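## Task

On the supply shelving, shelf three counted from the floor up (bottom shelf is number one), a cardboard box has a scrub sponge resting on it. Move that cardboard box into the top tray of the cart. When finished, the sponge must still be on shelf three and must not overhang the shelf's front edge, and every other item that was on shelf three must still be on it. The robot falling or ending up tilted counts as failure.

## Robot and tools

ROBOT. A simulated Dexmate Vega: a three-wheeled mobile base (two steered front wheels, a passive rear caster), a folding Z-shaped torso (hip, knee, waist), a head with a camera, and two 7-joint arms, each ending in a two-finger gripper with a wrist camera. It starts in the stand posture (hip 0.469, knee 1.617, waist 1.048). Other torso presets: stand_high 0.78, 1.57, 0.44; lean_20 0.52, 1.05, 0.18; lean_45 0.52, 1.05, -0.26; low_lean_45 0, 0, -0.79. Chest forward lean equals knee - hip - waist. The folded arm posture, joint order shoulder pitch, shoulder yaw, upper arm roll, elbow, forearm roll, wrist pitch, wrist yaw: left 1, 0.5, -0.6, -2.5, 0, -0.9, 0; right -1, -0.5, 0.6, -2.5, 0, 0.9, 0. Fold the arms before going to low_lean_45. The right arm mirrors the left, so on it NEGATIVE shoulder pitch and wrist pitch tip down.

FRAMES. Base frame: origin on the floor under the point the base turns about, x forward, y left, z up, metres. The base front edge sits 0.35 m ahead of it. left_hand and right_hand are reported in this frame as a point between the fingers, 0.033 m short of the closed tips; reports can be off at long reach. The odometry frame is the base frame at scene start; base_odometry counts wheel turns only, so slip reads as travel. turned_by_wheels and turned_by_imu give rotation since the previous result (rad, left positive). base_tilt is in degrees, forward and right positive, with about 2 degrees of bias.

move. One action per call, plus "cameras" (list of head_camera, left_wrist_camera, right_wrist_camera or all; omitted means all, [] means none). An action is "base" and/or "joints" (optionally "speeds", "min_time_s"), or "target" by itself. An empty call just reports state and images.
- base: an object with exactly one key, each a relative offset from where the base is now. translate_m: metres, -2 to 2, forward positive. strafe_m: metres, -2 to 2, left positive (heading may drift ~0.02 rad). rotate_rad: radians, -3.2 to 3.2, counter-clockwise positive. Front wheels first steer (up to ~1.1 s).
- joints: one object holding absolute targets keyed by joint name (radians), covering torso, both arms, both grippers and head in a single map; omitted joints keep their old target. Gripper 0 is shut, up to 0.785 open (per-finger angle). Torso joints named together arrive together.
- target: an absolute hand pose for one arm: side "left" or "right"; x, y, z in metres, base frame, -3 to 3; pitch_deg -30 to 95 (90 fingers down, 0 level); heading_deg (0 fingers forward, counter-clockwise positive) and optional roll_deg (default 0, jaw level; positive turns hand clockwise viewed from behind), both -360 to 360; optional line_only true to insist on a straight path. Checked against the robot only, not the room, and only while the robot is still.
- speeds: caps for this call, translate_m/strafe_m 0.04 to 0.3 m/s, rotate_rad 0.1 to 0.6 rad/s. min_time_s: 0.1 to 8 s, slowest allowed duration for arm and head motions.
An unknown key makes a call invalid; an out-of-range value makes it refused, and a refusal cancels the remaining move/wait/finished_scene calls of that reply.

wait: seconds 0 to 10, plus cameras; commands nothing new. zoom_image: camera name and region [x0, y0, x1, y1] in pixels of that camera's latest image, at most 504 x 504 (head 896x560, wrists 672x420). read_manual: licence texts only. finished_scene: scene is the current scene's number; irreversible, and later calls go to the next scene.

RESULTS. "move" reads done or the worst status. base_status / joint_status: done; off_target (resting away from target, possibly still pushing); contact_stop or time_out (that joint group - torso, or one whole arm - halts and drops its targets); contact_stop_at_<key> (stopped because a sibling joint did); not_followed (a self-collision check held the arm, with a cause line; "pose unreachable" for a target); limit_stop_at_motor_heat; unfinished. Hand statuses: reached (within 10 mm and 2 degrees), short (with remaining error; after "short (part of ...)" resend), refused with a reason. on_its_own lists uncommanded motion. "pictures" gives image order. Joint torques are listed per arm joint and include gravity. MOTOR HOT appears at 65 °C; at 80 °C the arm shuts down 30-60 s.

DRIVING. The base does not stop on hitting furniture. A turned_by_imu above 0.03 rad after a straight or sideways drive suggests a bump; a time_out or a count near 0 means blocked (drive away or rotate to free it). A forward-leaning chest can jam a front wheel's steering.

GRIPPING. Open pads form a V: gap about 0.24 x angle - 0.002 m at the hand point. The gripper angle does not show whether something is held. Squeeze harder by commanding further below the fitting angle, but a hard squeeze can shoot a wide object out. Heavy items sink ~0.02 m in the fingers; about 4 kg at long reach is the limit.

AVOID. Tipping the robot (no recovery); arms striking or pressing each other, including a gripper closing on the other hand (can end the scene); arms hitting torso, head or base under joints commands; hanging arms straight down in leaned postures; unfolding arms into furniture; dropping or releasing moving objects, slamming, hard pushes; knocking the sponge or other shelf items off or over the edge; sustained pushing or stretched holds that overheat motors; contact torque at load limits (wrist and forearm 21.7 N m) which freezes an arm 10 s. After any stop, move the arm off what it hit. The simulation keeps running while replies are written, and a loose object may occasionally get nudged.

Each tool is called after "Call:" by a JSON object that holds its "op" and its "data".

## Session

Call:
{"op": "move", "data": {}}

Scene clock: 0.00 s.
Joint torques (N m): no reading
base_odometry: x=+0.000 y=+0.000 heading=+0.000
turned_by_wheels: +0.000
turned_by_imu: +0.000
base_tilt: forward=+0.1 right=+0.3
base_status: not commanded
joint_positions: torso_hip_rad=+0.469 torso_knee_rad=+1.617 torso_waist_rad=+1.048 left_shoulder_pitch_rad=+2.208 left_shoulder_yaw_rad=+0.002 left_upper_arm_roll_rad=+0.004 left_elbow_rad=-1.093 left_forearm_roll_rad=+0.009 left_wrist_pitch_rad=-0.495 left_wrist_yaw_rad=+0.018 left_gripper_rad=+0.005 right_shoulder_pitch_rad=-2.195 right_shoulder_yaw_rad=+0.020 right_upper_arm_roll_rad=-0.015 right_elbow_rad=-1.081 right_forearm_roll_rad=+0.002 right_wrist_pitch_rad=+0.504 right_wrist_yaw_rad=-0.019 right_gripper_rad=+0.005 head_pan_rad=+0.000 head_tilt_rad=+0.000 head_camera_tilt_rad=+0.000
joint_status: not commanded
chest: x=-0.0111 y=+0.0000 z=+1.4155 quat_wxyz=(+0.999, +0.000, +0.050, +0.000) (m; base frame)
left_hand: x=+0.1875 y=+0.2317 z=+0.6007 quat_wxyz=(+0.413, +0.002, +0.911, +0.006) pitch_deg=+41.2 heading_deg=+0.7 roll_deg=+1.0 back=up (m; base frame)
right_hand: x=+0.1939 y=-0.2174 z=+0.6016 quat_wxyz=(+0.417, +0.011, +0.909, +0.002) pitch_deg=+40.7 heading_deg=-0.4 roll_deg=+1.0 back=up (m; base frame)
pictures: head_camera, left_wrist_camera, right_wrist_camera

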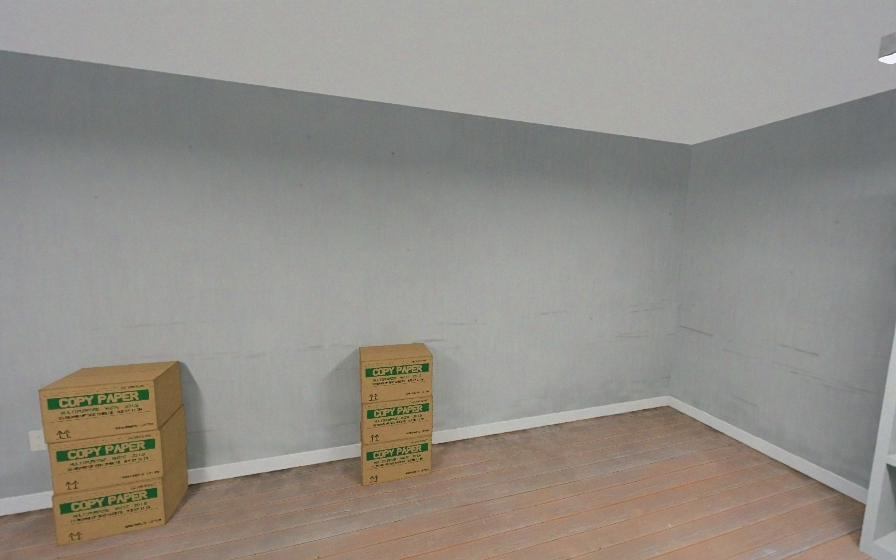

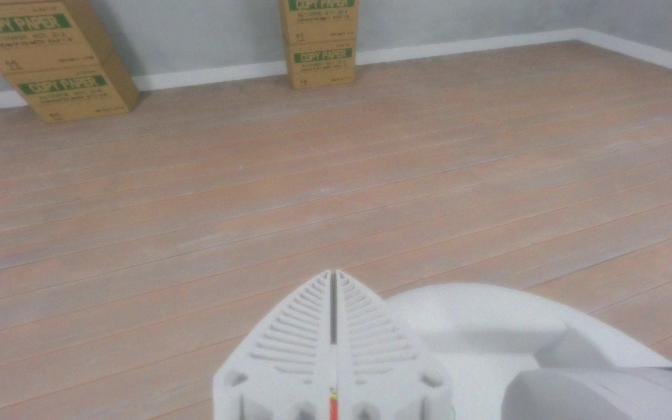

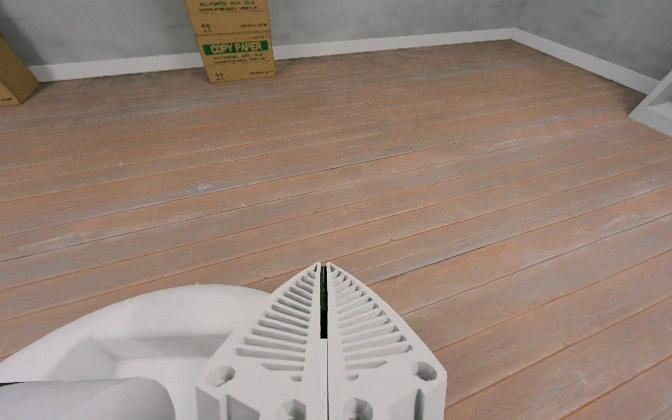

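Call:
{"op": "move", "data": {"joints": {"head_pan_rad":-1.1,"head_camera_tilt_rad":0.3}, "cameras": ["head_camera"]}}

Call:
{"op": "move", "data": {"joints": {"head_pan_rad":-2.3}, "cameras": ["head_camera"]}}

Call:
{"op": "move", "data": {"joints": {"head_pan_rad":1.7}, "cameras": ["head_camera"]}}

Scene clock: 1.73 s.
Joint torques (N m): left_arm=[7.86 0.35 1.27 -4.43 -0.12 -2.24 0] | right_arm=[-4.84 -0.97 0.21 -4.28 -0.12 2.94 -0.07]
move: done
base_odometry: x=+0.000 y=+0.000 heading=+0.000
turned_by_wheels: +0.000
turned_by_imu: +0.000
base_tilt: forward=+0.1 right=+0.4
base_status: not commanded
joint_positions: torso_hip_rad=+0.469 torso_knee_rad=+1.617 torso_waist_rad=+1.048 left_shoulder_pitch_rad=+2.208 left_shoulder_yaw_rad=+0.002 left_upper_arm_roll_rad=+0.004 left_elbow_rad=-1.093 left_forearm_roll_rad=+0.009 left_wrist_pitch_rad=-0.495 left_wrist_yaw_rad=+0.018 left_gripper_rad=+0.005 right_shoulder_pitch_rad=-2.195 right_shoulder_yaw_rad=+0.020 right_upper_arm_roll_rad=-0.015 right_elbow_rad=-1.081 right_forearm_roll_rad=+0.002 right_wrist_pitch_rad=+0.504 right_wrist_yaw_rad=-0.019 right_gripper_rad=+0.005 head_pan_rad=-1.099 head_tilt_rad=+0.000 head_camera_tilt_rad=+0.299
joint_status: all done
chest: x=-0.0111 y=+0.0000 z=+1.4155 quat_wxyz=(+0.999, +0.000, +0.050, +0.000) (m; base frame)
left_hand: x=+0.1875 y=+0.2317 z=+0.6007 quat_wxyz=(+0.413, +0.002, +0.911, +0.006) pitch_deg=+41.2 heading_deg=+0.7 roll_deg=+1.0 back=up (m; base frame)
right_hand: x=+0.1939 y=-0.2174 z=+0.6016 quat_wxyz=(+0.417, +0.011, +0.909, +0.002) pitch_deg=+40.7 heading_deg=-0.4 roll_deg=+1.0 back=up (m; base frame)
pictures: head_camera
camera_calibration:
head_camera: T_world_to_cam=[[-0.879933, -0.463063, 0.106257, -0.197873], [-0.244667, 0.249955, -0.936835, 1.41647], [0.407254, -0.85035, -0.33324, 0.487489], [0, 0, 0, 1]] pos_world=[-0.0260818, -0.031147, 1.51048]

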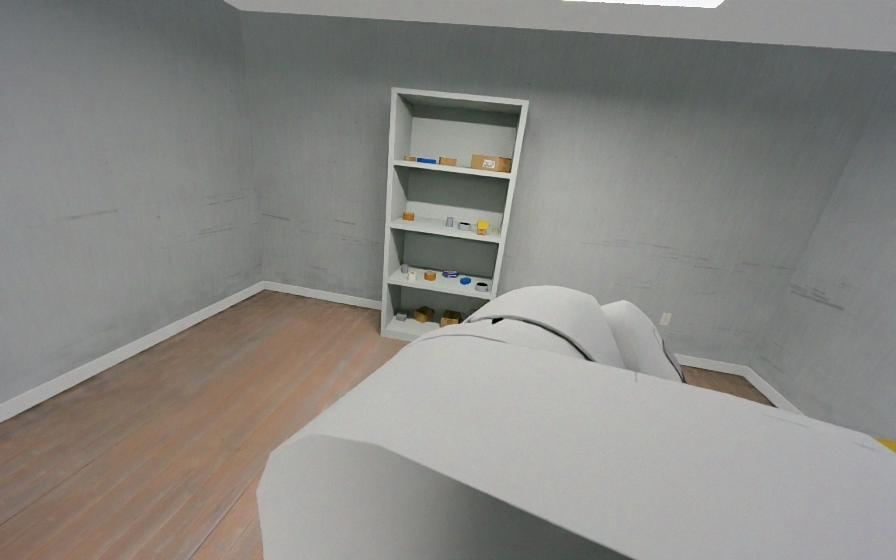

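Scene clock: 3.20 s.
Joint torques (N m): left_arm=[6.95 0.4 1.21 -4.59 -0.11 -2.47 0.15] | right_arm=[-4.14 1.29 0.92 -4.53 -0.11 3.09 0.21]
move: done
base_odometry: x=+0.000 y=+0.000 heading=+0.000
turned_by_wheels: +0.000
turned_by_imu: +0.000
base_tilt: forward=+0.1 right=+0.4
base_status: not commanded
joint_positions: torso_hip_rad=+0.469 torso_knee_rad=+1.617 torso_waist_rad=+1.048 left_shoulder_pitch_rad=+2.208 left_shoulder_yaw_rad=+0.002 left_upper_arm_roll_rad=+0.004 left_elbow_rad=-1.093 left_forearm_roll_rad=+0.009 left_wrist_pitch_rad=-0.495 left_wrist_yaw_rad=+0.018 left_gripper_rad=+0.005 right_shoulder_pitch_rad=-2.195 right_shoulder_yaw_rad=+0.020 right_upper_arm_roll_rad=-0.015 right_elbow_rad=-1.081 right_forearm_roll_rad=+0.002 right_wrist_pitch_rad=+0.504 right_wrist_yaw_rad=-0.019 right_gripper_rad=+0.005 head_pan_rad=-2.299 head_tilt_rad=+0.000 head_camera_tilt_rad=+0.299
joint_status: all done
chest: x=-0.0111 y=+0.0000 z=+1.4155 quat_wxyz=(+0.999, +0.000, +0.050, +0.000) (m; base frame)
left_hand: x=+0.1875 y=+0.2317 z=+0.6007 quat_wxyz=(+0.413, +0.002, +0.911, +0.006) pitch_deg=+41.2 heading_deg=+0.7 roll_deg=+1.0 back=up (m; base frame)
right_hand: x=+0.1939 y=-0.2174 z=+0.6016 quat_wxyz=(+0.417, +0.011, +0.909, +0.002) pitch_deg=+40.7 heading_deg=-0.4 roll_deg=+1.0 back=up (m; base frame)
pictures: head_camera
camera_calibration:
head_camera: T_world_to_cam=[[-0.747109, 0.658167, 0.0929738, -0.167751], [0.082124, 0.2302, -0.969672, 1.49072], [-0.659608, -0.716816, -0.226036, 0.245062], [0, 0, 0, 1]] pos_world=[-0.0861077, -0.0570914, 1.5165]

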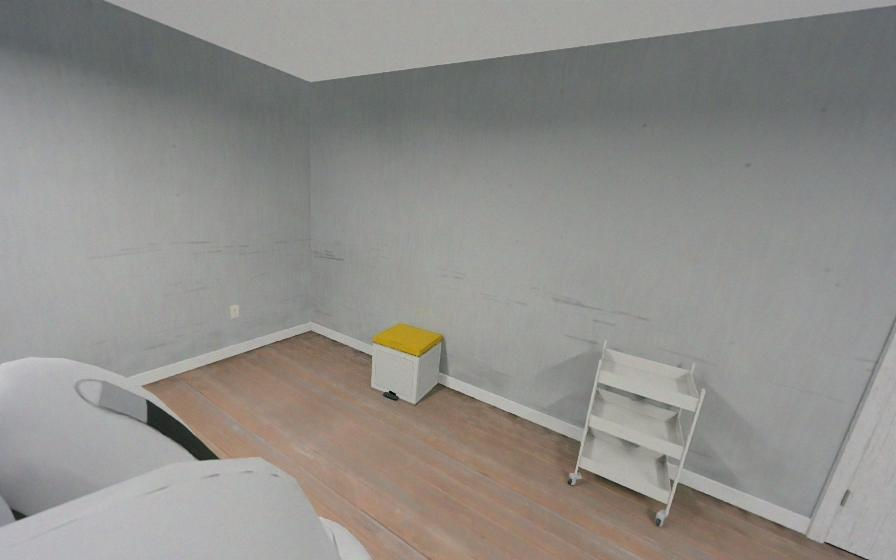

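Scene clock: 6.53 s.
Joint torques (N m): left_arm=[7.6 0.54 1.33 -3.73 -0.07 -2.97 -0.02] | right_arm=[-3.58 -0.94 0.1 -4.74 -0.02 2.34 0.09]
move: done
base_odometry: x=+0.000 y=+0.000 heading=+0.000
turned_by_wheels: +0.000
turned_by_imu: +0.001
base_tilt: forward=+0.2 right=+0.3
base_status: not commanded
joint_positions: torso_hip_rad=+0.469 torso_knee_rad=+1.617 torso_waist_rad=+1.048 left_shoulder_pitch_rad=+2.208 left_shoulder_yaw_rad=+0.002 left_upper_arm_roll_rad=+0.004 left_elbow_rad=-1.093 left_forearm_roll_rad=+0.009 left_wrist_pitch_rad=-0.495 left_wrist_yaw_rad=+0.018 left_gripper_rad=+0.005 right_shoulder_pitch_rad=-2.195 right_shoulder_yaw_rad=+0.020 right_upper_arm_roll_rad=-0.015 right_elbow_rad=-1.081 right_forearm_roll_rad=+0.002 right_wrist_pitch_rad=+0.504 right_wrist_yaw_rad=-0.019 right_gripper_rad=+0.005 head_pan_rad=+1.699 head_tilt_rad=+0.000 head_camera_tilt_rad=+0.299
joint_status: all done
chest: x=-0.0111 y=+0.0000 z=+1.4155 quat_wxyz=(+0.999, +0.000, +0.050, +0.000) (m; base frame)
left_hand: x=+0.1875 y=+0.2317 z=+0.6007 quat_wxyz=(+0.413, +0.002, +0.911, +0.006) pitch_deg=+41.2 heading_deg=+0.7 roll_deg=+1.0 back=up (m; base frame)
right_hand: x=+0.1939 y=-0.2174 z=+0.6016 quat_wxyz=(+0.417, +0.011, +0.909, +0.002) pitch_deg=+40.7 heading_deg=-0.4 roll_deg=+1.0 back=up (m; base frame)
pictures: head_camera
camera_calibration:
head_camera: T_world_to_cam=[[0.987089, 0.138074, -0.0811821, 0.226195], [-0.0387829, -0.285729, -0.957525, 1.46322], [-0.155406, 0.948311, -0.276685, 0.359593], [0, 0, 0, 1]] pos_world=[-0.110644, 0.0458462, 1.51893]

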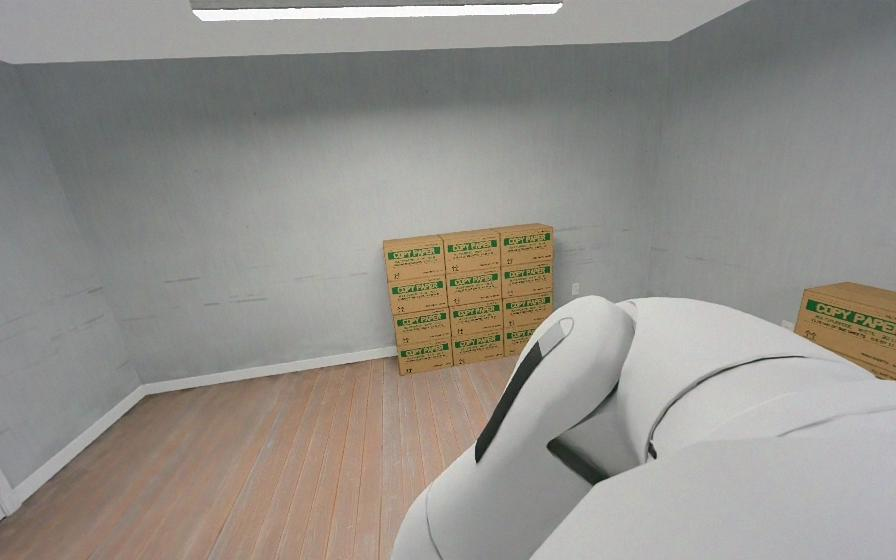

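Call:
{"op": "move", "data": {"base": {"rotate_rad":-1.02}, "joints": {"head_pan_rad":0,"head_camera_tilt_rad":0.4}, "cameras": []}}

Call:
{"op": "move", "data": {"base": {"translate_m":1.45}, "cameras": []}}

Call:
{"op": "move", "data": {"base": {"rotate_rad":-0.23}, "cameras": ["head_camera"]}}

Call:
{"op": "zoom_image", "data": {"camera": "head_camera", "region": [280, 100, 620, 400]}}

Scene clock: 10.77 s.
Joint torques (N m): left_arm=[6.86 0.87 1.05 -3.56 -0.1 -2.46 0.08] | right_arm=[-4.53 -0.44 0.15 -4.27 -0.27 1.77 -0.1]
move: done
base_odometry: x=+0.000 y=+0.000 heading=-1.019
turned_by_wheels: -1.019
turned_by_imu: -0.991
base_tilt: forward=+0.1 right=+0.2
base_status: done
joint_positions: torso_hip_rad=+0.469 torso_knee_rad=+1.617 torso_waist_rad=+1.048 left_shoulder_pitch_rad=+2.208 left_shoulder_yaw_rad=+0.002 left_upper_arm_roll_rad=+0.004 left_elbow_rad=-1.093 left_forearm_roll_rad=+0.009 left_wrist_pitch_rad=-0.495 left_wrist_yaw_rad=+0.018 left_gripper_rad=+0.005 right_shoulder_pitch_rad=-2.195 right_shoulder_yaw_rad=+0.020 right_upper_arm_roll_rad=-0.015 right_elbow_rad=-1.081 right_forearm_roll_rad=+0.002 right_wrist_pitch_rad=+0.504 right_wrist_yaw_rad=-0.019 right_gripper_rad=+0.005 head_pan_rad=+0.001 head_tilt_rad=+0.000 head_camera_tilt_rad=+0.399
joint_status: all done
chest: x=-0.0111 y=+0.0000 z=+1.4155 quat_wxyz=(+0.999, +0.000, +0.050, +0.000) (m; base frame)
left_hand: x=+0.1875 y=+0.2317 z=+0.6007 quat_wxyz=(+0.413, +0.002, +0.911, +0.006) pitch_deg=+41.2 heading_deg=+0.7 roll_deg=+1.0 back=up (m; base frame)
right_hand: x=+0.1939 y=-0.2174 z=+0.6016 quat_wxyz=(+0.417, +0.011, +0.909, +0.002) pitch_deg=+40.7 heading_deg=-0.4 roll_deg=+1.0 back=up (m; base frame)
pictures: none
No camera images: "cameras" was empty.

Scene clock: 17.77 s.
Joint torques (N m): left_arm=[6.94 0.31 0.8 -4.38 -0.01 -2.83 -0.04] | right_arm=[-4.64 -0.52 0.59 -4.63 -0.22 2.67 0.04]
move: done
base_odometry: x=+0.757 y=-1.237 heading=-1.020
turned_by_wheels: -0.001
turned_by_imu: -0.007
base_tilt: forward=+0.1 right=+0.3
base_status: done
joint_positions: torso_hip_rad=+0.469 torso_knee_rad=+1.617 torso_waist_rad=+1.048 left_shoulder_pitch_rad=+2.208 left_shoulder_yaw_rad=+0.002 left_upper_arm_roll_rad=+0.004 left_elbow_rad=-1.093 left_forearm_roll_rad=+0.009 left_wrist_pitch_rad=-0.495 left_wrist_yaw_rad=+0.018 left_gripper_rad=+0.005 right_shoulder_pitch_rad=-2.195 right_shoulder_yaw_rad=+0.020 right_upper_arm_roll_rad=-0.015 right_elbow_rad=-1.081 right_forearm_roll_rad=+0.002 right_wrist_pitch_rad=+0.504 right_wrist_yaw_rad=-0.019 right_gripper_rad=+0.005 head_pan_rad=+0.001 head_tilt_rad=+0.000 head_camera_tilt_rad=+0.399
joint_status: not commanded
chest: x=-0.0111 y=+0.0000 z=+1.4155 quat_wxyz=(+0.999, +0.000, +0.050, +0.000) (m; base frame)
left_hand: x=+0.1875 y=+0.2317 z=+0.6007 quat_wxyz=(+0.413, +0.002, +0.911, +0.006) pitch_deg=+41.2 heading_deg=+0.7 roll_deg=+1.0 back=up (m; base frame)
right_hand: x=+0.1939 y=-0.2174 z=+0.6016 quat_wxyz=(+0.417, +0.011, +0.909, +0.002) pitch_deg=+40.7 heading_deg=-0.4 roll_deg=+1.0 back=up (m; base frame)
pictures: none
No camera images: "cameras" was empty.

Scene clock: 20.07 s.
Joint torques (N m): left_arm=[7.06 0.62 1.27 -4.1 0.02 -2.84 0.09] | right_arm=[-6.3 1.01 0.71 -4.73 -0.38 2.19 0.12]
move: done
base_odometry: x=+0.757 y=-1.237 heading=-1.250
turned_by_wheels: -0.230
turned_by_imu: -0.224
base_tilt: forward=+0.1 right=+0.2
base_status: done
joint_positions: torso_hip_rad=+0.469 torso_knee_rad=+1.617 torso_waist_rad=+1.048 left_shoulder_pitch_rad=+2.208 left_shoulder_yaw_rad=+0.002 left_upper_arm_roll_rad=+0.004 left_elbow_rad=-1.093 left_forearm_roll_rad=+0.009 left_wrist_pitch_rad=-0.495 left_wrist_yaw_rad=+0.018 left_gripper_rad=+0.005 right_shoulder_pitch_rad=-2.195 right_shoulder_yaw_rad=+0.020 right_upper_arm_roll_rad=-0.015 right_elbow_rad=-1.081 right_forearm_roll_rad=+0.002 right_wrist_pitch_rad=+0.504 right_wrist_yaw_rad=-0.019 right_gripper_rad=+0.005 head_pan_rad=+0.001 head_tilt_rad=+0.000 head_camera_tilt_rad=+0.399
joint_status: not commanded
chest: x=-0.0111 y=+0.0000 z=+1.4155 quat_wxyz=(+0.999, +0.000, +0.050, +0.000) (m; base frame)
left_hand: x=+0.1875 y=+0.2317 z=+0.6007 quat_wxyz=(+0.413, +0.002, +0.911, +0.006) pitch_deg=+41.2 heading_deg=+0.7 roll_deg=+1.1 back=up (m; base frame)
right_hand: x=+0.1939 y=-0.2174 z=+0.6016 quat_wxyz=(+0.417, +0.011, +0.909, +0.002) pitch_deg=+40.7 heading_deg=-0.4 roll_deg=+1.0 back=up (m; base frame)
pictures: head_camera
camera_calibration:
head_camera: T_world_to_cam=[[0.0138895, -0.999784, 0.0154916, 0.00671102], [-0.475116, -0.0202313, -0.87969, 1.31375], [0.879813, 0.00485816, -0.475294, 0.735007], [0, 0, 0, 1]] pos_world=[-0.0225762, 0.0297177, 1.50494]

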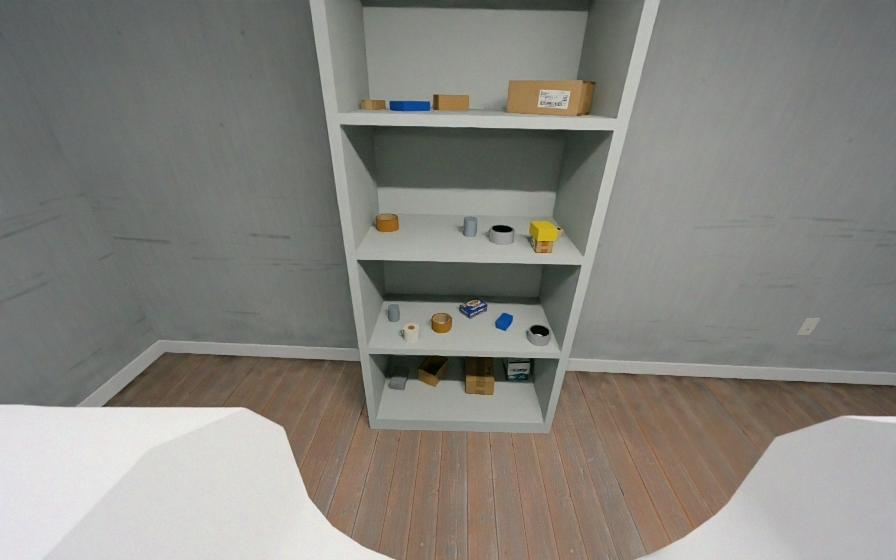

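Scaled by 1.482 from the camera's 896x560 image, which has a finer 960x600 frame.

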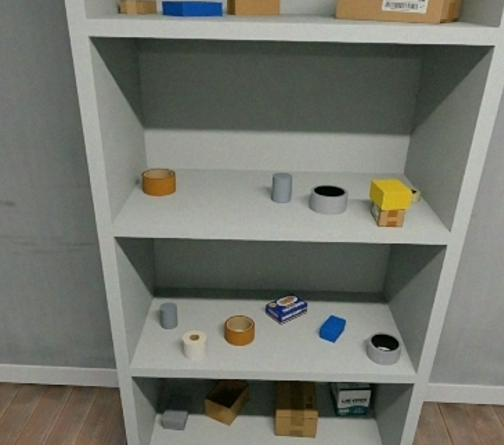

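Call:
{"op": "move", "data": {"target": {"side":"right","x":0.38,"y":-0.25,"z":1.12,"pitch_deg":10,"heading_deg":0}, "cameras": ["head_camera"]}}

Call:
{"op": "move", "data": {"base": {"strafe_m":-0.12}, "joints": {"right_gripper_rad":0.7}, "cameras": ["head_camera"]}}

Call:
{"op": "move", "data": {"base": {"translate_m":0.45}}}

Call:
{"op": "zoom_image", "data": {"camera": "head_camera", "region": [350, 200, 750, 500]}}

Scene clock: 28.57 s.
Joint torques (N m): left_arm=[7.37 1.05 1.14 -3.62 -0.12 -2.48 0.13] | right_arm=[-5.5 -0.74 6.18 -9.98 -1.34 2.25 -0.57]
move: done
base_odometry: x=+0.757 y=-1.237 heading=-1.250
turned_by_wheels: +0.000
turned_by_imu: +0.002
base_tilt: forward=+0.1 right=+0.3
base_status: not commanded
joint_positions: torso_hip_rad=+0.469 torso_knee_rad=+1.617 torso_waist_rad=+1.048 left_shoulder_pitch_rad=+2.208 left_shoulder_yaw_rad=+0.002 left_upper_arm_roll_rad=+0.004 left_elbow_rad=-1.093 left_forearm_roll_rad=+0.009 left_wrist_pitch_rad=-0.495 left_wrist_yaw_rad=+0.018 left_gripper_rad=+0.005 right_shoulder_pitch_rad=-2.945 right_shoulder_yaw_rad=-1.351 right_upper_arm_roll_rad=+0.234 right_elbow_rad=-2.586 right_forearm_roll_rad=+0.548 right_wrist_pitch_rad=+0.423 right_wrist_yaw_rad=-1.083 right_gripper_rad=+0.005 head_pan_rad=+0.001 head_tilt_rad=+0.000 head_camera_tilt_rad=+0.399
joint_status: not commanded
chest: x=-0.0111 y=+0.0000 z=+1.4155 quat_wxyz=(+0.999, +0.000, +0.050, +0.000) (m; base frame)
left_hand: x=+0.1875 y=+0.2317 z=+0.6007 quat_wxyz=(+0.413, +0.002, +0.911, +0.006) pitch_deg=+41.2 heading_deg=+0.7 roll_deg=+1.1 back=up (m; base frame)
right_hand: x=+0.3806 y=-0.2523 z=+1.1191 quat_wxyz=(+0.643, -0.001, +0.765, -0.002) pitch_deg=+9.9 heading_deg=-0.2 roll_deg=-0.3 back=up (m; base frame)
right_hand_status: reached (checked arc [a long move; over the whole arc the hand travels 0.83 m to end 0.55 m from its start, up to 0.26 m off the straight line; right_elbow_rad turns most, 1.51 rad; on the way or at its end the hand turns up to 38 deg from its attitude at the start], planned for 5.1 s): 3 mm and 0.3 deg off.
pictures: head_camera
camera_calibration:
head_camera: T_world_to_cam=[[0.0138895, -0.999784, 0.0154916, 0.00671102], [-0.475116, -0.0202313, -0.87969, 1.31375], [0.879813, 0.00485816, -0.475294, 0.735007], [0, 0, 0, 1]] pos_world=[-0.0225762, 0.0297177, 1.50494]

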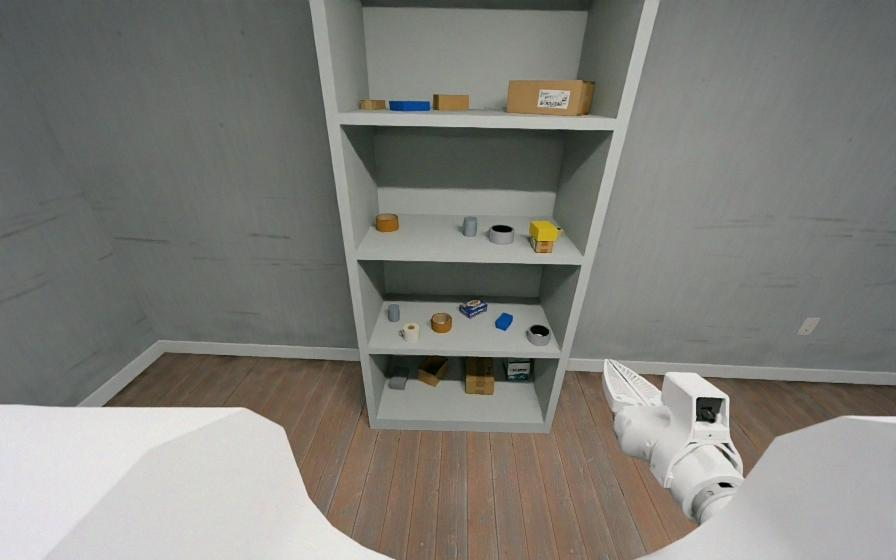

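Scene clock: 31.53 s.
Joint torques (N m): left_arm=[6.39 0.88 1.06 -4.43 -0.11 -3.06 0.11] | right_arm=[-4.73 -3.68 7.9 -10.02 -1.16 1.89 -0.3]
move: done
base_odometry: x=+0.643 y=-1.275 heading=-1.250
turned_by_wheels: -0.001
turned_by_imu: -0.001
base_tilt: forward=+0.2 right=+0.3
base_status: done
joint_positions: torso_hip_rad=+0.469 torso_knee_rad=+1.617 torso_waist_rad=+1.048 left_shoulder_pitch_rad=+2.208 left_shoulder_yaw_rad=+0.002 left_upper_arm_roll_rad=+0.004 left_elbow_rad=-1.093 left_forearm_roll_rad=+0.009 left_wrist_pitch_rad=-0.495 left_wrist_yaw_rad=+0.018 left_gripper_rad=+0.005 right_shoulder_pitch_rad=-2.948 right_shoulder_yaw_rad=-1.356 right_upper_arm_roll_rad=+0.235 right_elbow_rad=-2.592 right_forearm_roll_rad=+0.550 right_wrist_pitch_rad=+0.422 right_wrist_yaw_rad=-1.087 right_gripper_rad=+0.700 head_pan_rad=+0.000 head_tilt_rad=+0.000 head_camera_tilt_rad=+0.399
joint_status: all done
chest: x=-0.0111 y=+0.0000 z=+1.4155 quat_wxyz=(+0.999, +0.000, +0.050, +0.000) (m; base frame)
left_hand: x=+0.1875 y=+0.2317 z=+0.6007 quat_wxyz=(+0.413, +0.002, +0.911, +0.006) pitch_deg=+41.2 heading_deg=+0.7 roll_deg=+1.0 back=up (m; base frame)
right_hand: x=+0.3799 y=-0.2501 z=+1.1196 quat_wxyz=(+0.643, +0.000, +0.766, +0.000) pitch_deg=+10.0 heading_deg=+0.0 roll_deg=+0.0 back=up (m; base frame)
pictures: head_camera
camera_calibration:
head_camera: T_world_to_cam=[[0.0138898, -0.999784, 0.0154922, 0.00671001], [-0.475074, -0.0202318, -0.879713, 1.31379], [0.879836, 0.00485907, -0.475252, 0.734943], [0, 0, 0, 1]] pos_world=[-0.022576, 0.0297177, 1.50494]

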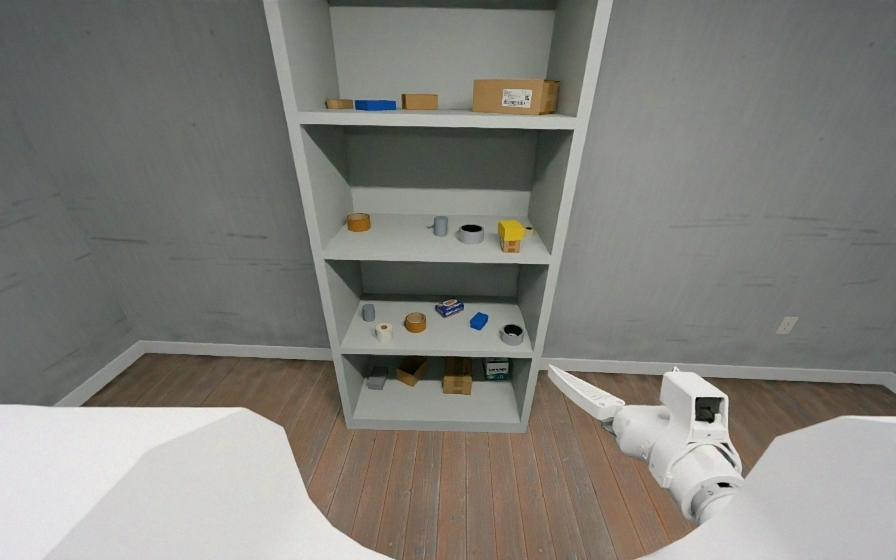

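Scene clock: 35.20 s.
Joint torques (N m): left_arm=[7.97 1.6 1.07 -4.65 -0.14 -2.89 0.22] | right_arm=[-5.3 -3.23 6.42 -10.02 -1.19 1.85 -0.51]
move: done
base_odometry: x=+0.784 y=-1.702 heading=-1.250
turned_by_wheels: +0.001
turned_by_imu: -0.001
base_tilt: forward=+0.2 right=+0.3
base_status: done
joint_positions: torso_hip_rad=+0.469 torso_knee_rad=+1.617 torso_waist_rad=+1.048 left_shoulder_pitch_rad=+2.208 left_shoulder_yaw_rad=+0.002 left_upper_arm_roll_rad=+0.004 left_elbow_rad=-1.093 left_forearm_roll_rad=+0.009 left_wrist_pitch_rad=-0.495 left_wrist_yaw_rad=+0.018 left_gripper_rad=+0.005 right_shoulder_pitch_rad=-2.948 right_shoulder_yaw_rad=-1.356 right_upper_arm_roll_rad=+0.235 right_elbow_rad=-2.592 right_forearm_roll_rad=+0.550 right_wrist_pitch_rad=+0.422 right_wrist_yaw_rad=-1.087 right_gripper_rad=+0.700 head_pan_rad=+0.000 head_tilt_rad=+0.000 head_camera_tilt_rad=+0.399
joint_status: not commanded
chest: x=-0.0110 y=+0.0000 z=+1.4155 quat_wxyz=(+0.999, +0.000, +0.050, +0.000) (m; base frame)
left_hand: x=+0.1875 y=+0.2317 z=+0.6007 quat_wxyz=(+0.413, +0.002, +0.911, +0.006) pitch_deg=+41.2 heading_deg=+0.7 roll_deg=+1.0 back=up (m; base frame)
right_hand: x=+0.3800 y=-0.2501 z=+1.1196 quat_wxyz=(+0.643, +0.000, +0.766, +0.000) pitch_deg=+10.0 heading_deg=+0.0 roll_deg=+0.0 back=up (m; base frame)
pictures: head_camera, left_wrist_camera, right_wrist_camera
camera_calibration:
head_camera: T_world_to_cam=[[0.0138895, -0.999784, 0.0154916, 0.00670963], [-0.475116, -0.0202313, -0.87969, 1.3138], [0.879813, 0.00485816, -0.475294, 0.734919], [0, 0, 0, 1]] pos_world=[-0.0224762, 0.0297177, 1.50494]
left_wrist_camera: T_world_to_cam=[[0.00337361, -0.999858, 0.0165, 0.217317], [-0.724272, -0.0138201, -0.689376, 0.615887], [0.689506, -0.00962479, -0.724216, 0.461484], [0, 0, 0, 1]] pos_world=[0.12714, 0.23024, 0.755207]
right_wrist_camera: T_world_to_cam=[[-0.04603, -0.998636, 0.0246568, -0.267743], [-0.322838, -0.00848697, -0.946416, 1.23169], [0.945334, -0.0515237, -0.322007, 0.143494], [0, 0, 0, 1]] pos_world=[0.249662, -0.249531, 1.2185]

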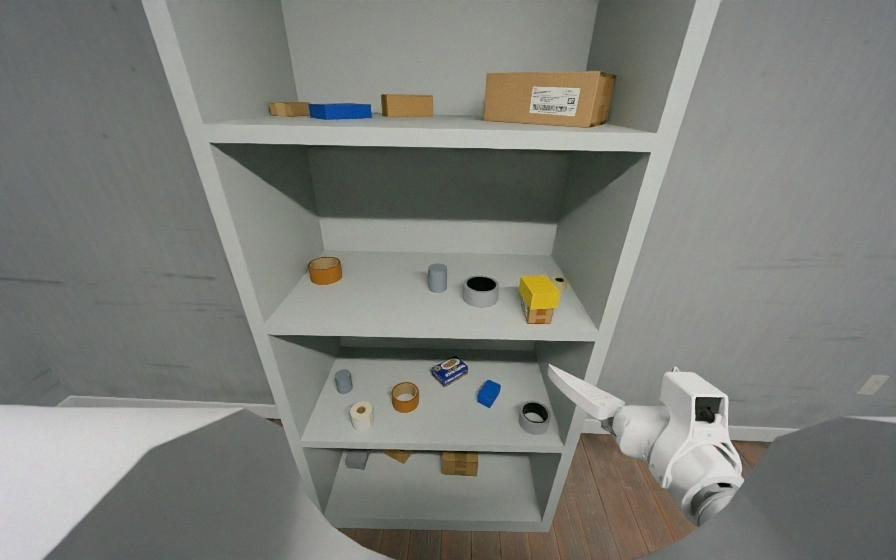

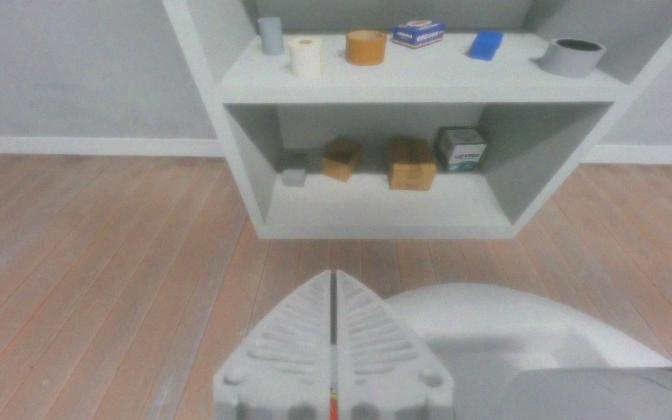

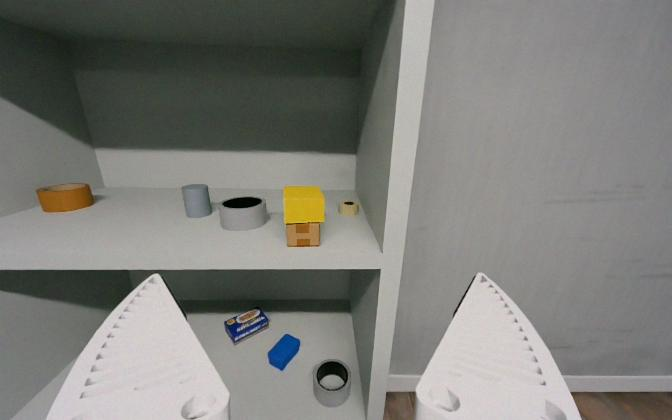

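Scaled by 1.260 from the camera's 896x560 image, which has a finer 960x600 frame.

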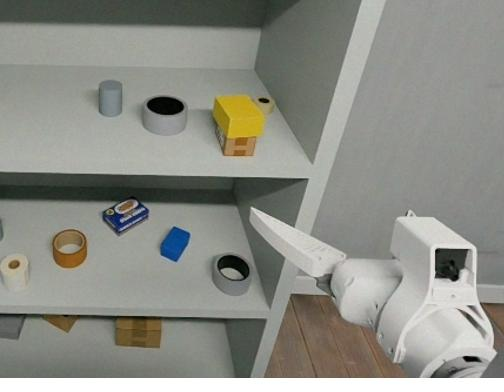

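Call:
{"op": "zoom_image", "data": {"camera": "right_wrist_camera", "region": [200, 150, 400, 275]}}

Call:
{"op": "zoom_image", "data": {"camera": "head_camera", "region": [480, 250, 600, 340]}}

Scaled by 2.520 from the camera's 672x420 image, which has a finer 960x600 frame.

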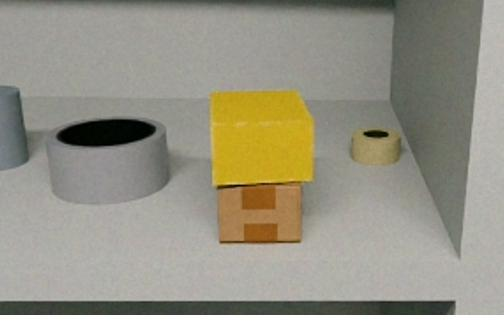

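Scaled by 4.200 from the camera's 896x560 image, which has a finer 960x600 frame.

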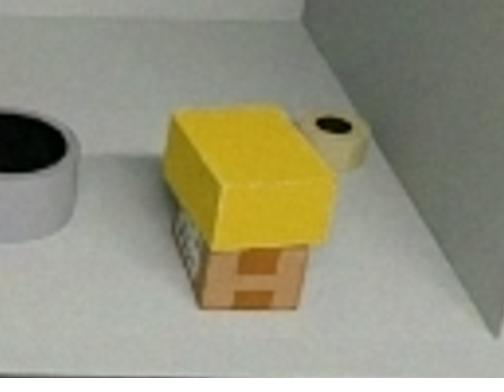

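Call:
{"op": "move", "data": {"target": {"side":"right","x":0.60,"y":-0.212,"z":1.065,"pitch_deg":10,"heading_deg":0}, "cameras": ["head_camera","right_wrist_camera"]}}

Call:
{"op": "move", "data": {"joints": {"right_gripper_rad":0.55}, "cameras": ["right_wrist_camera"]}}

Scene clock: 42.30 s.
Joint torques (N m): left_arm=[7.68 -0.22 1.25 -3.4 -0.05 -2.46 0.07] | right_arm=[15.73 -2.53 5.31 -5.14 -1.29 2.87 0.2]
move: done
base_odometry: x=+0.784 y=-1.702 heading=-1.250
turned_by_wheels: +0.000
turned_by_imu: +0.002
base_tilt: forward=+0.1 right=+0.2
base_status: not commanded
joint_positions: torso_hip_rad=+0.469 torso_knee_rad=+1.617 torso_waist_rad=+1.048 left_shoulder_pitch_rad=+2.208 left_shoulder_yaw_rad=+0.002 left_upper_arm_roll_rad=+0.004 left_elbow_rad=-1.093 left_forearm_roll_rad=+0.009 left_wrist_pitch_rad=-0.495 left_wrist_yaw_rad=+0.018 left_gripper_rad=+0.005 right_shoulder_pitch_rad=-1.616 right_shoulder_yaw_rad=-0.934 right_upper_arm_roll_rad=-0.518 right_elbow_rad=-2.215 right_forearm_roll_rad=+0.795 right_wrist_pitch_rad=-0.060 right_wrist_yaw_rad=-0.805 right_gripper_rad=+0.700 head_pan_rad=+0.000 head_tilt_rad=+0.000 head_camera_tilt_rad=+0.399
joint_status: not commanded
chest: x=-0.0110 y=+0.0000 z=+1.4155 quat_wxyz=(+0.999, +0.000, +0.050, +0.000) (m; base frame)
left_hand: x=+0.1875 y=+0.2317 z=+0.6007 quat_wxyz=(+0.413, +0.002, +0.911, +0.006) pitch_deg=+41.2 heading_deg=+0.7 roll_deg=+1.0 back=up (m; base frame)
right_hand: x=+0.5983 y=-0.2129 z=+1.0649 quat_wxyz=(+0.643, +0.000, +0.766, +0.000) pitch_deg=+10.0 heading_deg=-0.1 roll_deg=+0.0 back=up (m; base frame)
right_hand_status: reached (straight line, planned for 4.5 s): 2 mm and 0.1 deg off.
pictures: head_camera, right_wrist_camera
camera_calibration:
head_camera: T_world_to_cam=[[0.0138895, -0.999784, 0.0154916, 0.00670963], [-0.475116, -0.0202313, -0.87969, 1.3138], [0.879813, 0.00485816, -0.475294, 0.734919], [0, 0, 0, 1]] pos_world=[-0.0224762, 0.0297177, 1.50494]
right_wrist_camera: T_world_to_cam=[[-0.046987, -0.998584, 0.0249549, -0.218881], [-0.322665, -0.00847015, -0.946475, 1.25061], [0.945346, -0.0525241, -0.32181, -0.0790365], [0, 0, 0, 1]] pos_world=[0.467961, -0.21213, 1.1637]

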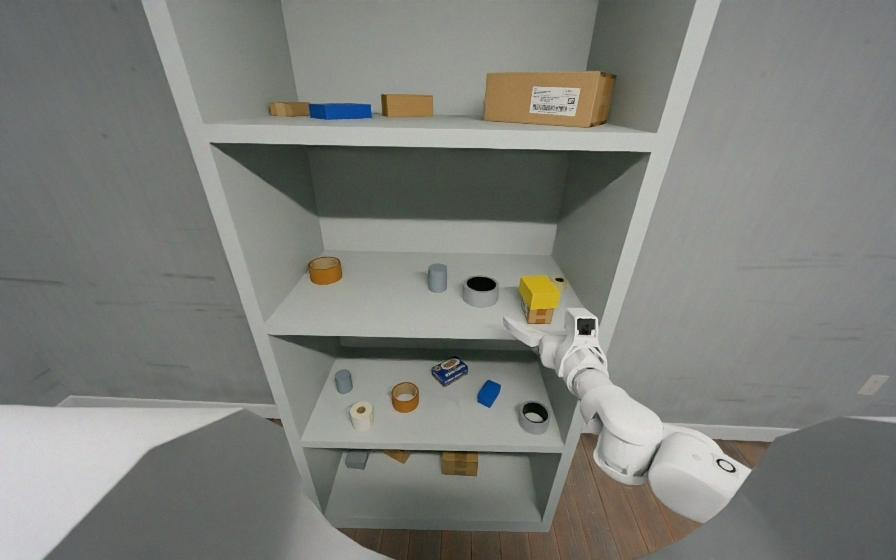

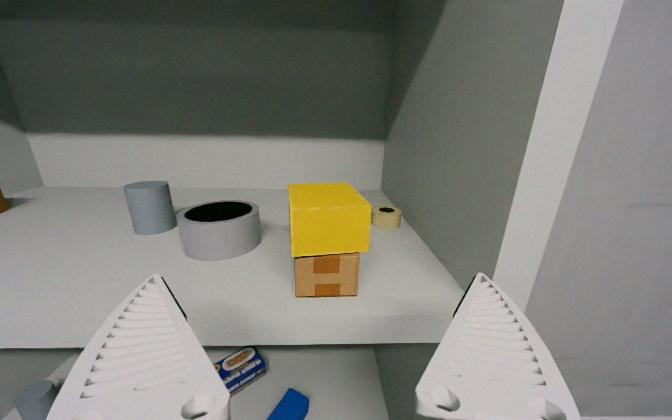

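Scene clock: 42.93 s.
Joint torques (N m): left_arm=[7.58 0.21 1.13 -4.35 -0.06 -2.76 0.2] | right_arm=[14.52 -3.15 4.53 -5.66 -1.38 3.3 0.1]
move: done
base_odometry: x=+0.784 y=-1.702 heading=-1.250
turned_by_wheels: +0.000
turned_by_imu: +0.000
base_tilt: forward=+0.1 right=+0.3
base_status: not commanded
joint_positions: torso_hip_rad=+0.469 torso_knee_rad=+1.617 torso_waist_rad=+1.048 left_shoulder_pitch_rad=+2.208 left_shoulder_yaw_rad=+0.002 left_upper_arm_roll_rad=+0.004 left_elbow_rad=-1.093 left_forearm_roll_rad=+0.009 left_wrist_pitch_rad=-0.495 left_wrist_yaw_rad=+0.018 left_gripper_rad=+0.005 right_shoulder_pitch_rad=-1.612 right_shoulder_yaw_rad=-0.931 right_upper_arm_roll_rad=-0.520 right_elbow_rad=-2.213 right_forearm_roll_rad=+0.795 right_wrist_pitch_rad=-0.062 right_wrist_yaw_rad=-0.803 right_gripper_rad=+0.550 head_pan_rad=+0.000 head_tilt_rad=+0.000 head_camera_tilt_rad=+0.399
joint_status: all done
chest: x=-0.0110 y=+0.0000 z=+1.4155 quat_wxyz=(+0.999, +0.000, +0.050, +0.000) (m; base frame)
left_hand: x=+0.1875 y=+0.2317 z=+0.6007 quat_wxyz=(+0.413, +0.002, +0.911, +0.006) pitch_deg=+41.2 heading_deg=+0.7 roll_deg=+1.0 back=up (m; base frame)
right_hand: x=+0.5994 y=-0.2123 z=+1.0648 quat_wxyz=(+0.643, +0.000, +0.766, +0.000) pitch_deg=+10.0 heading_deg=+0.0 roll_deg=+0.0 back=up (m; base frame)
pictures: right_wrist_camera
camera_calibration:
right_wrist_camera: T_world_to_cam=[[-0.0463469, -0.998621, 0.0246497, -0.218382], [-0.322835, -0.0083781, -0.946418, 1.25091], [0.94532, -0.0518213, -0.322002, -0.0797042], [0, 0, 0, 1]] pos_world=[0.469061, -0.211731, 1.1636]

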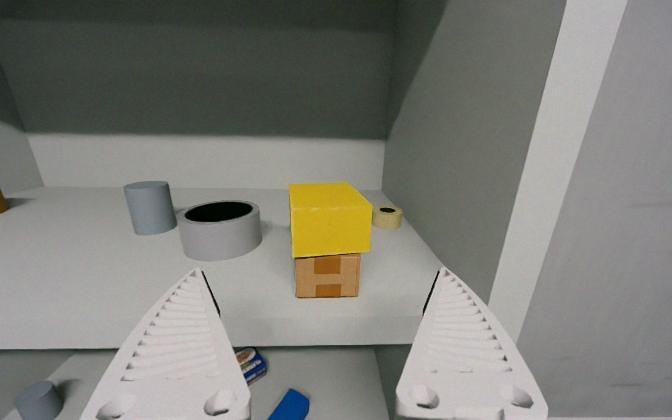

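Call:
{"op": "move", "data": {"target": {"side":"right","x":0.77,"y":-0.219,"z":1.054,"pitch_deg":10,"heading_deg":0}, "cameras": ["head_camera","right_wrist_camera"]}}

Call:
{"op": "zoom_image", "data": {"camera": "head_camera", "region": [450, 230, 650, 370]}}

Scene clock: 47.33 s.
Joint torques (N m): left_arm=[7.95 0.45 1.2 -3.3 -0.04 -3.34 0.26] | right_arm=[22.98 -1.07 4.34 -6.72 -1.09 3.23 0.14]
move: done
base_odometry: x=+0.784 y=-1.702 heading=-1.250
turned_by_wheels: +0.000
turned_by_imu: +0.001
base_tilt: forward=+0.2 right=+0.3
base_status: not commanded
joint_positions: torso_hip_rad=+0.469 torso_knee_rad=+1.617 torso_waist_rad=+1.048 left_shoulder_pitch_rad=+2.208 left_shoulder_yaw_rad=+0.002 left_upper_arm_roll_rad=+0.004 left_elbow_rad=-1.093 left_forearm_roll_rad=+0.009 left_wrist_pitch_rad=-0.495 left_wrist_yaw_rad=+0.018 left_gripper_rad=+0.005 right_shoulder_pitch_rad=-1.145 right_shoulder_yaw_rad=-0.639 right_upper_arm_roll_rad=-0.632 right_elbow_rad=-1.627 right_forearm_roll_rad=+0.791 right_wrist_pitch_rad=-0.118 right_wrist_yaw_rad=-0.536 right_gripper_rad=+0.550 head_pan_rad=+0.000 head_tilt_rad=+0.000 head_camera_tilt_rad=+0.399
joint_status: not commanded
chest: x=-0.0110 y=+0.0000 z=+1.4155 quat_wxyz=(+0.999, +0.000, +0.050, +0.000) (m; base frame)
left_hand: x=+0.1875 y=+0.2317 z=+0.6007 quat_wxyz=(+0.413, +0.002, +0.911, +0.006) pitch_deg=+41.2 heading_deg=+0.7 roll_deg=+1.0 back=up (m; base frame)
right_hand: x=+0.7684 y=-0.2193 z=+1.0535 quat_wxyz=(+0.642, +0.000, +0.766, +0.000) pitch_deg=+10.0 heading_deg=+0.0 roll_deg=+0.0 back=up (m; base frame)
right_hand_status: reached (straight line, planned for 2.2 s): 2 mm and 0.1 deg off.
pictures: head_camera, right_wrist_camera
camera_calibration:
head_camera: T_world_to_cam=[[0.0138895, -0.999784, 0.0154916, 0.00670963], [-0.475116, -0.0202313, -0.87969, 1.3138], [0.879813, 0.00485816, -0.475294, 0.734919], [0, 0, 0, 1]] pos_world=[-0.0224762, 0.0297177, 1.50494]
right_wrist_camera: T_world_to_cam=[[-0.0465004, -0.998618, 0.0244993, -0.216884], [-0.323036, -0.00817491, -0.946351, 1.29484], [0.945244, -0.0519199, -0.322209, -0.243288], [0, 0, 0, 1]] pos_world=[0.638162, -0.218631, 1.1523]

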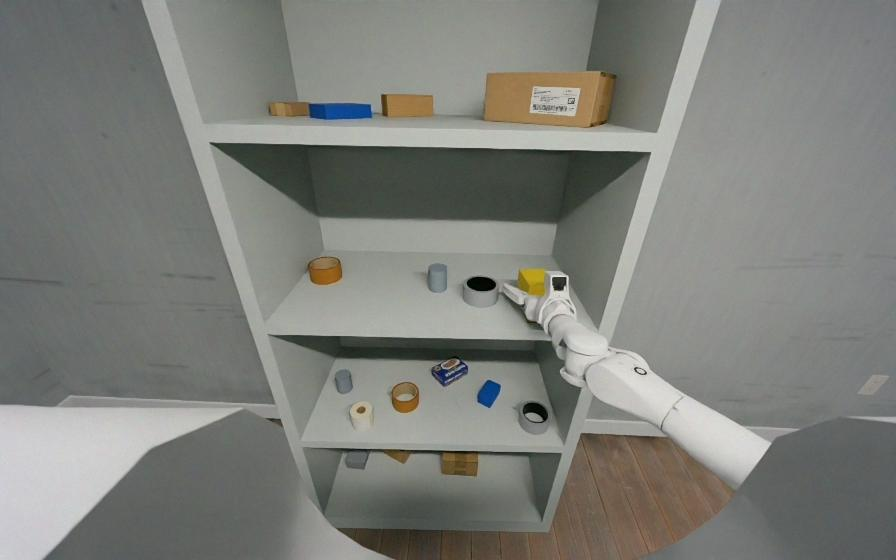

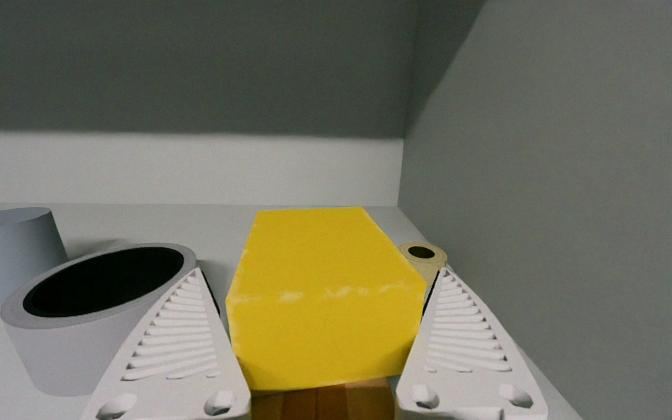

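Scaled by 2.520 from the camera's 896x560 image, which has a finer 960x600 frame.

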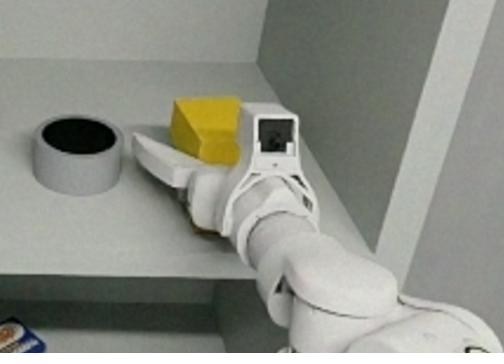

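Call:
{"op": "move", "data": {"joints": {"right_gripper_rad":0.27}, "cameras": ["right_wrist_camera"]}}

Call:
{"op": "move", "data": {"target": {"side":"right","x":0.77,"y":-0.219,"z":1.12,"pitch_deg":10,"heading_deg":0}, "cameras": ["head_camera","right_wrist_camera"]}}

Scene clock: 48.57 s.
Joint torques (N m): left_arm=[7.8 1.18 1.22 -3.69 -0.1 -2.78 0.19] | right_arm=[21.67 -0.53 3.39 -3.69 -0.7 1.45 -0.15]
move: done
base_odometry: x=+0.784 y=-1.702 heading=-1.250
turned_by_wheels: +0.000
turned_by_imu: +0.000
base_tilt: forward=+0.2 right=+0.2
base_status: not commanded
joint_positions: torso_hip_rad=+0.469 torso_knee_rad=+1.617 torso_waist_rad=+1.048 left_shoulder_pitch_rad=+2.208 left_shoulder_yaw_rad=+0.002 left_upper_arm_roll_rad=+0.004 left_elbow_rad=-1.093 left_forearm_roll_rad=+0.009 left_wrist_pitch_rad=-0.495 left_wrist_yaw_rad=+0.018 left_gripper_rad=+0.005 right_shoulder_pitch_rad=-1.141 right_shoulder_yaw_rad=-0.637 right_upper_arm_roll_rad=-0.633 right_elbow_rad=-1.622 right_forearm_roll_rad=+0.790 right_wrist_pitch_rad=-0.118 right_wrist_yaw_rad=-0.534 right_gripper_rad=+0.271 head_pan_rad=+0.000 head_tilt_rad=+0.000 head_camera_tilt_rad=+0.399
joint_status: all done
chest: x=-0.0110 y=+0.0000 z=+1.4155 quat_wxyz=(+0.999, +0.000, +0.050, +0.000) (m; base frame)
left_hand: x=+0.1875 y=+0.2317 z=+0.6007 quat_wxyz=(+0.413, +0.002, +0.911, +0.006) pitch_deg=+41.2 heading_deg=+0.7 roll_deg=+1.0 back=up (m; base frame)
right_hand: x=+0.7698 y=-0.2190 z=+1.0539 quat_wxyz=(+0.643, +0.000, +0.766, +0.000) pitch_deg=+10.0 heading_deg=+0.0 roll_deg=+0.0 back=up (m; base frame)
pictures: right_wrist_camera
camera_calibration:
right_wrist_camera: T_world_to_cam=[[-0.0460707, -0.998644, 0.0242255, -0.216597], [-0.322428, -0.00808737, -0.946559, 1.29542], [0.945472, -0.0514197, -0.321618, -0.245128], [0, 0, 0, 1]] pos_world=[0.639461, -0.218431, 1.1526]

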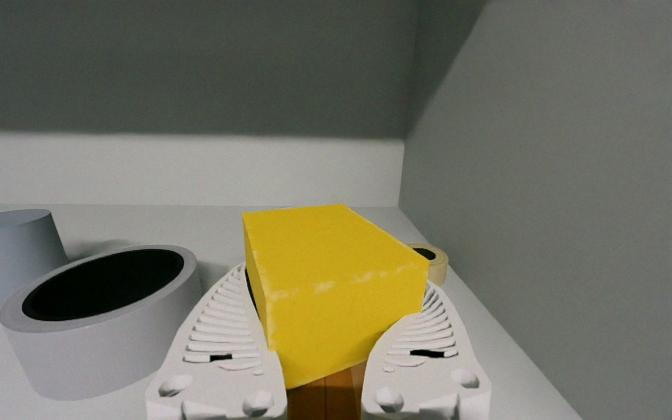

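Scene clock: 50.83 s.
Joint torques (N m): left_arm=[7.85 0.66 1.11 -3.93 -0.07 -2.58 0.14] | right_arm=[24.27 -5.75 10.37 -9.76 -0.84 3.23 -0.27]
move: done
base_odometry: x=+0.784 y=-1.702 heading=-1.250
turned_by_wheels: +0.000
turned_by_imu: +0.001
base_tilt: forward=+0.2 right=+0.3
base_status: not commanded
joint_positions: torso_hip_rad=+0.469 torso_knee_rad=+1.617 torso_waist_rad=+1.048 left_shoulder_pitch_rad=+2.208 left_shoulder_yaw_rad=+0.002 left_upper_arm_roll_rad=+0.004 left_elbow_rad=-1.093 left_forearm_roll_rad=+0.009 left_wrist_pitch_rad=-0.495 left_wrist_yaw_rad=+0.018 left_gripper_rad=+0.005 right_shoulder_pitch_rad=-1.109 right_shoulder_yaw_rad=-0.697 right_upper_arm_roll_rad=-0.570 right_elbow_rad=-1.798 right_forearm_roll_rad=+0.881 right_wrist_pitch_rad=-0.282 right_wrist_yaw_rad=-0.607 right_gripper_rad=+0.270 head_pan_rad=+0.000 head_tilt_rad=+0.000 head_camera_tilt_rad=+0.399
joint_status: not commanded
chest: x=-0.0110 y=+0.0000 z=+1.4155 quat_wxyz=(+0.999, +0.000, +0.050, +0.000) (m; base frame)
left_hand: x=+0.1875 y=+0.2317 z=+0.6007 quat_wxyz=(+0.413, +0.002, +0.911, +0.006) pitch_deg=+41.2 heading_deg=+0.7 roll_deg=+1.0 back=up (m; base frame)
right_hand: x=+0.7699 y=-0.2190 z=+1.1169 quat_wxyz=(+0.642, +0.000, +0.767, +0.000) pitch_deg=+10.1 heading_deg=+0.0 roll_deg=+0.0 back=up (m; base frame)
right_hand_status: reached (straight line, planned for 0.9 s): 3 mm and 0.1 deg off.
pictures: head_camera, right_wrist_camera
camera_calibration:
head_camera: T_world_to_cam=[[0.0138895, -0.999784, 0.0154916, 0.00670963], [-0.475116, -0.0202313, -0.87969, 1.3138], [0.879813, 0.00485816, -0.475294, 0.734919], [0, 0, 0, 1]] pos_world=[-0.0224762, 0.0297177, 1.50494]
right_wrist_camera: T_world_to_cam=[[-0.046133, -0.998639, 0.024314, -0.218183], [-0.323717, -0.00808087, -0.946119, 1.35572], [0.945029, -0.0515182, -0.322904, -0.223227], [0, 0, 0, 1]] pos_world=[0.639762, -0.218431, 1.2159]

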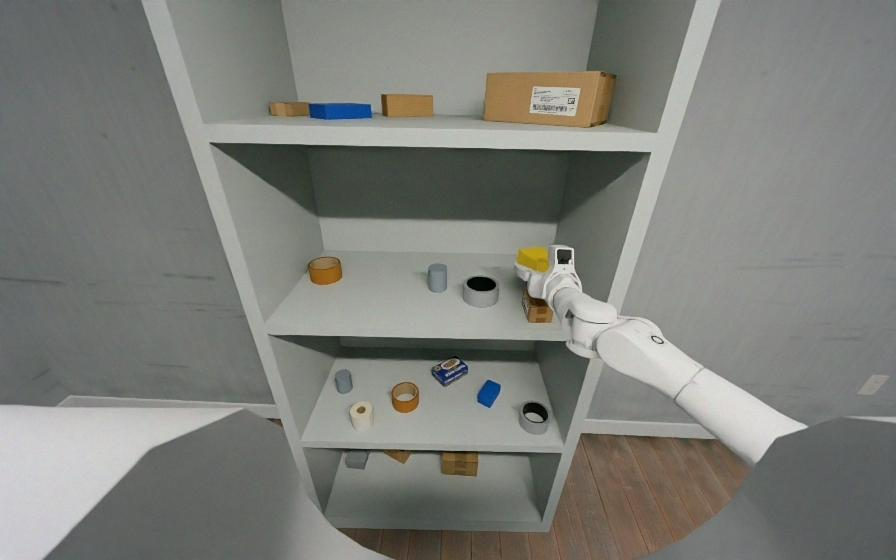

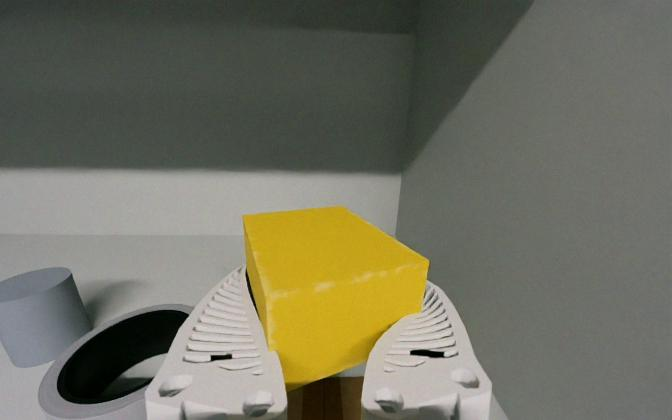

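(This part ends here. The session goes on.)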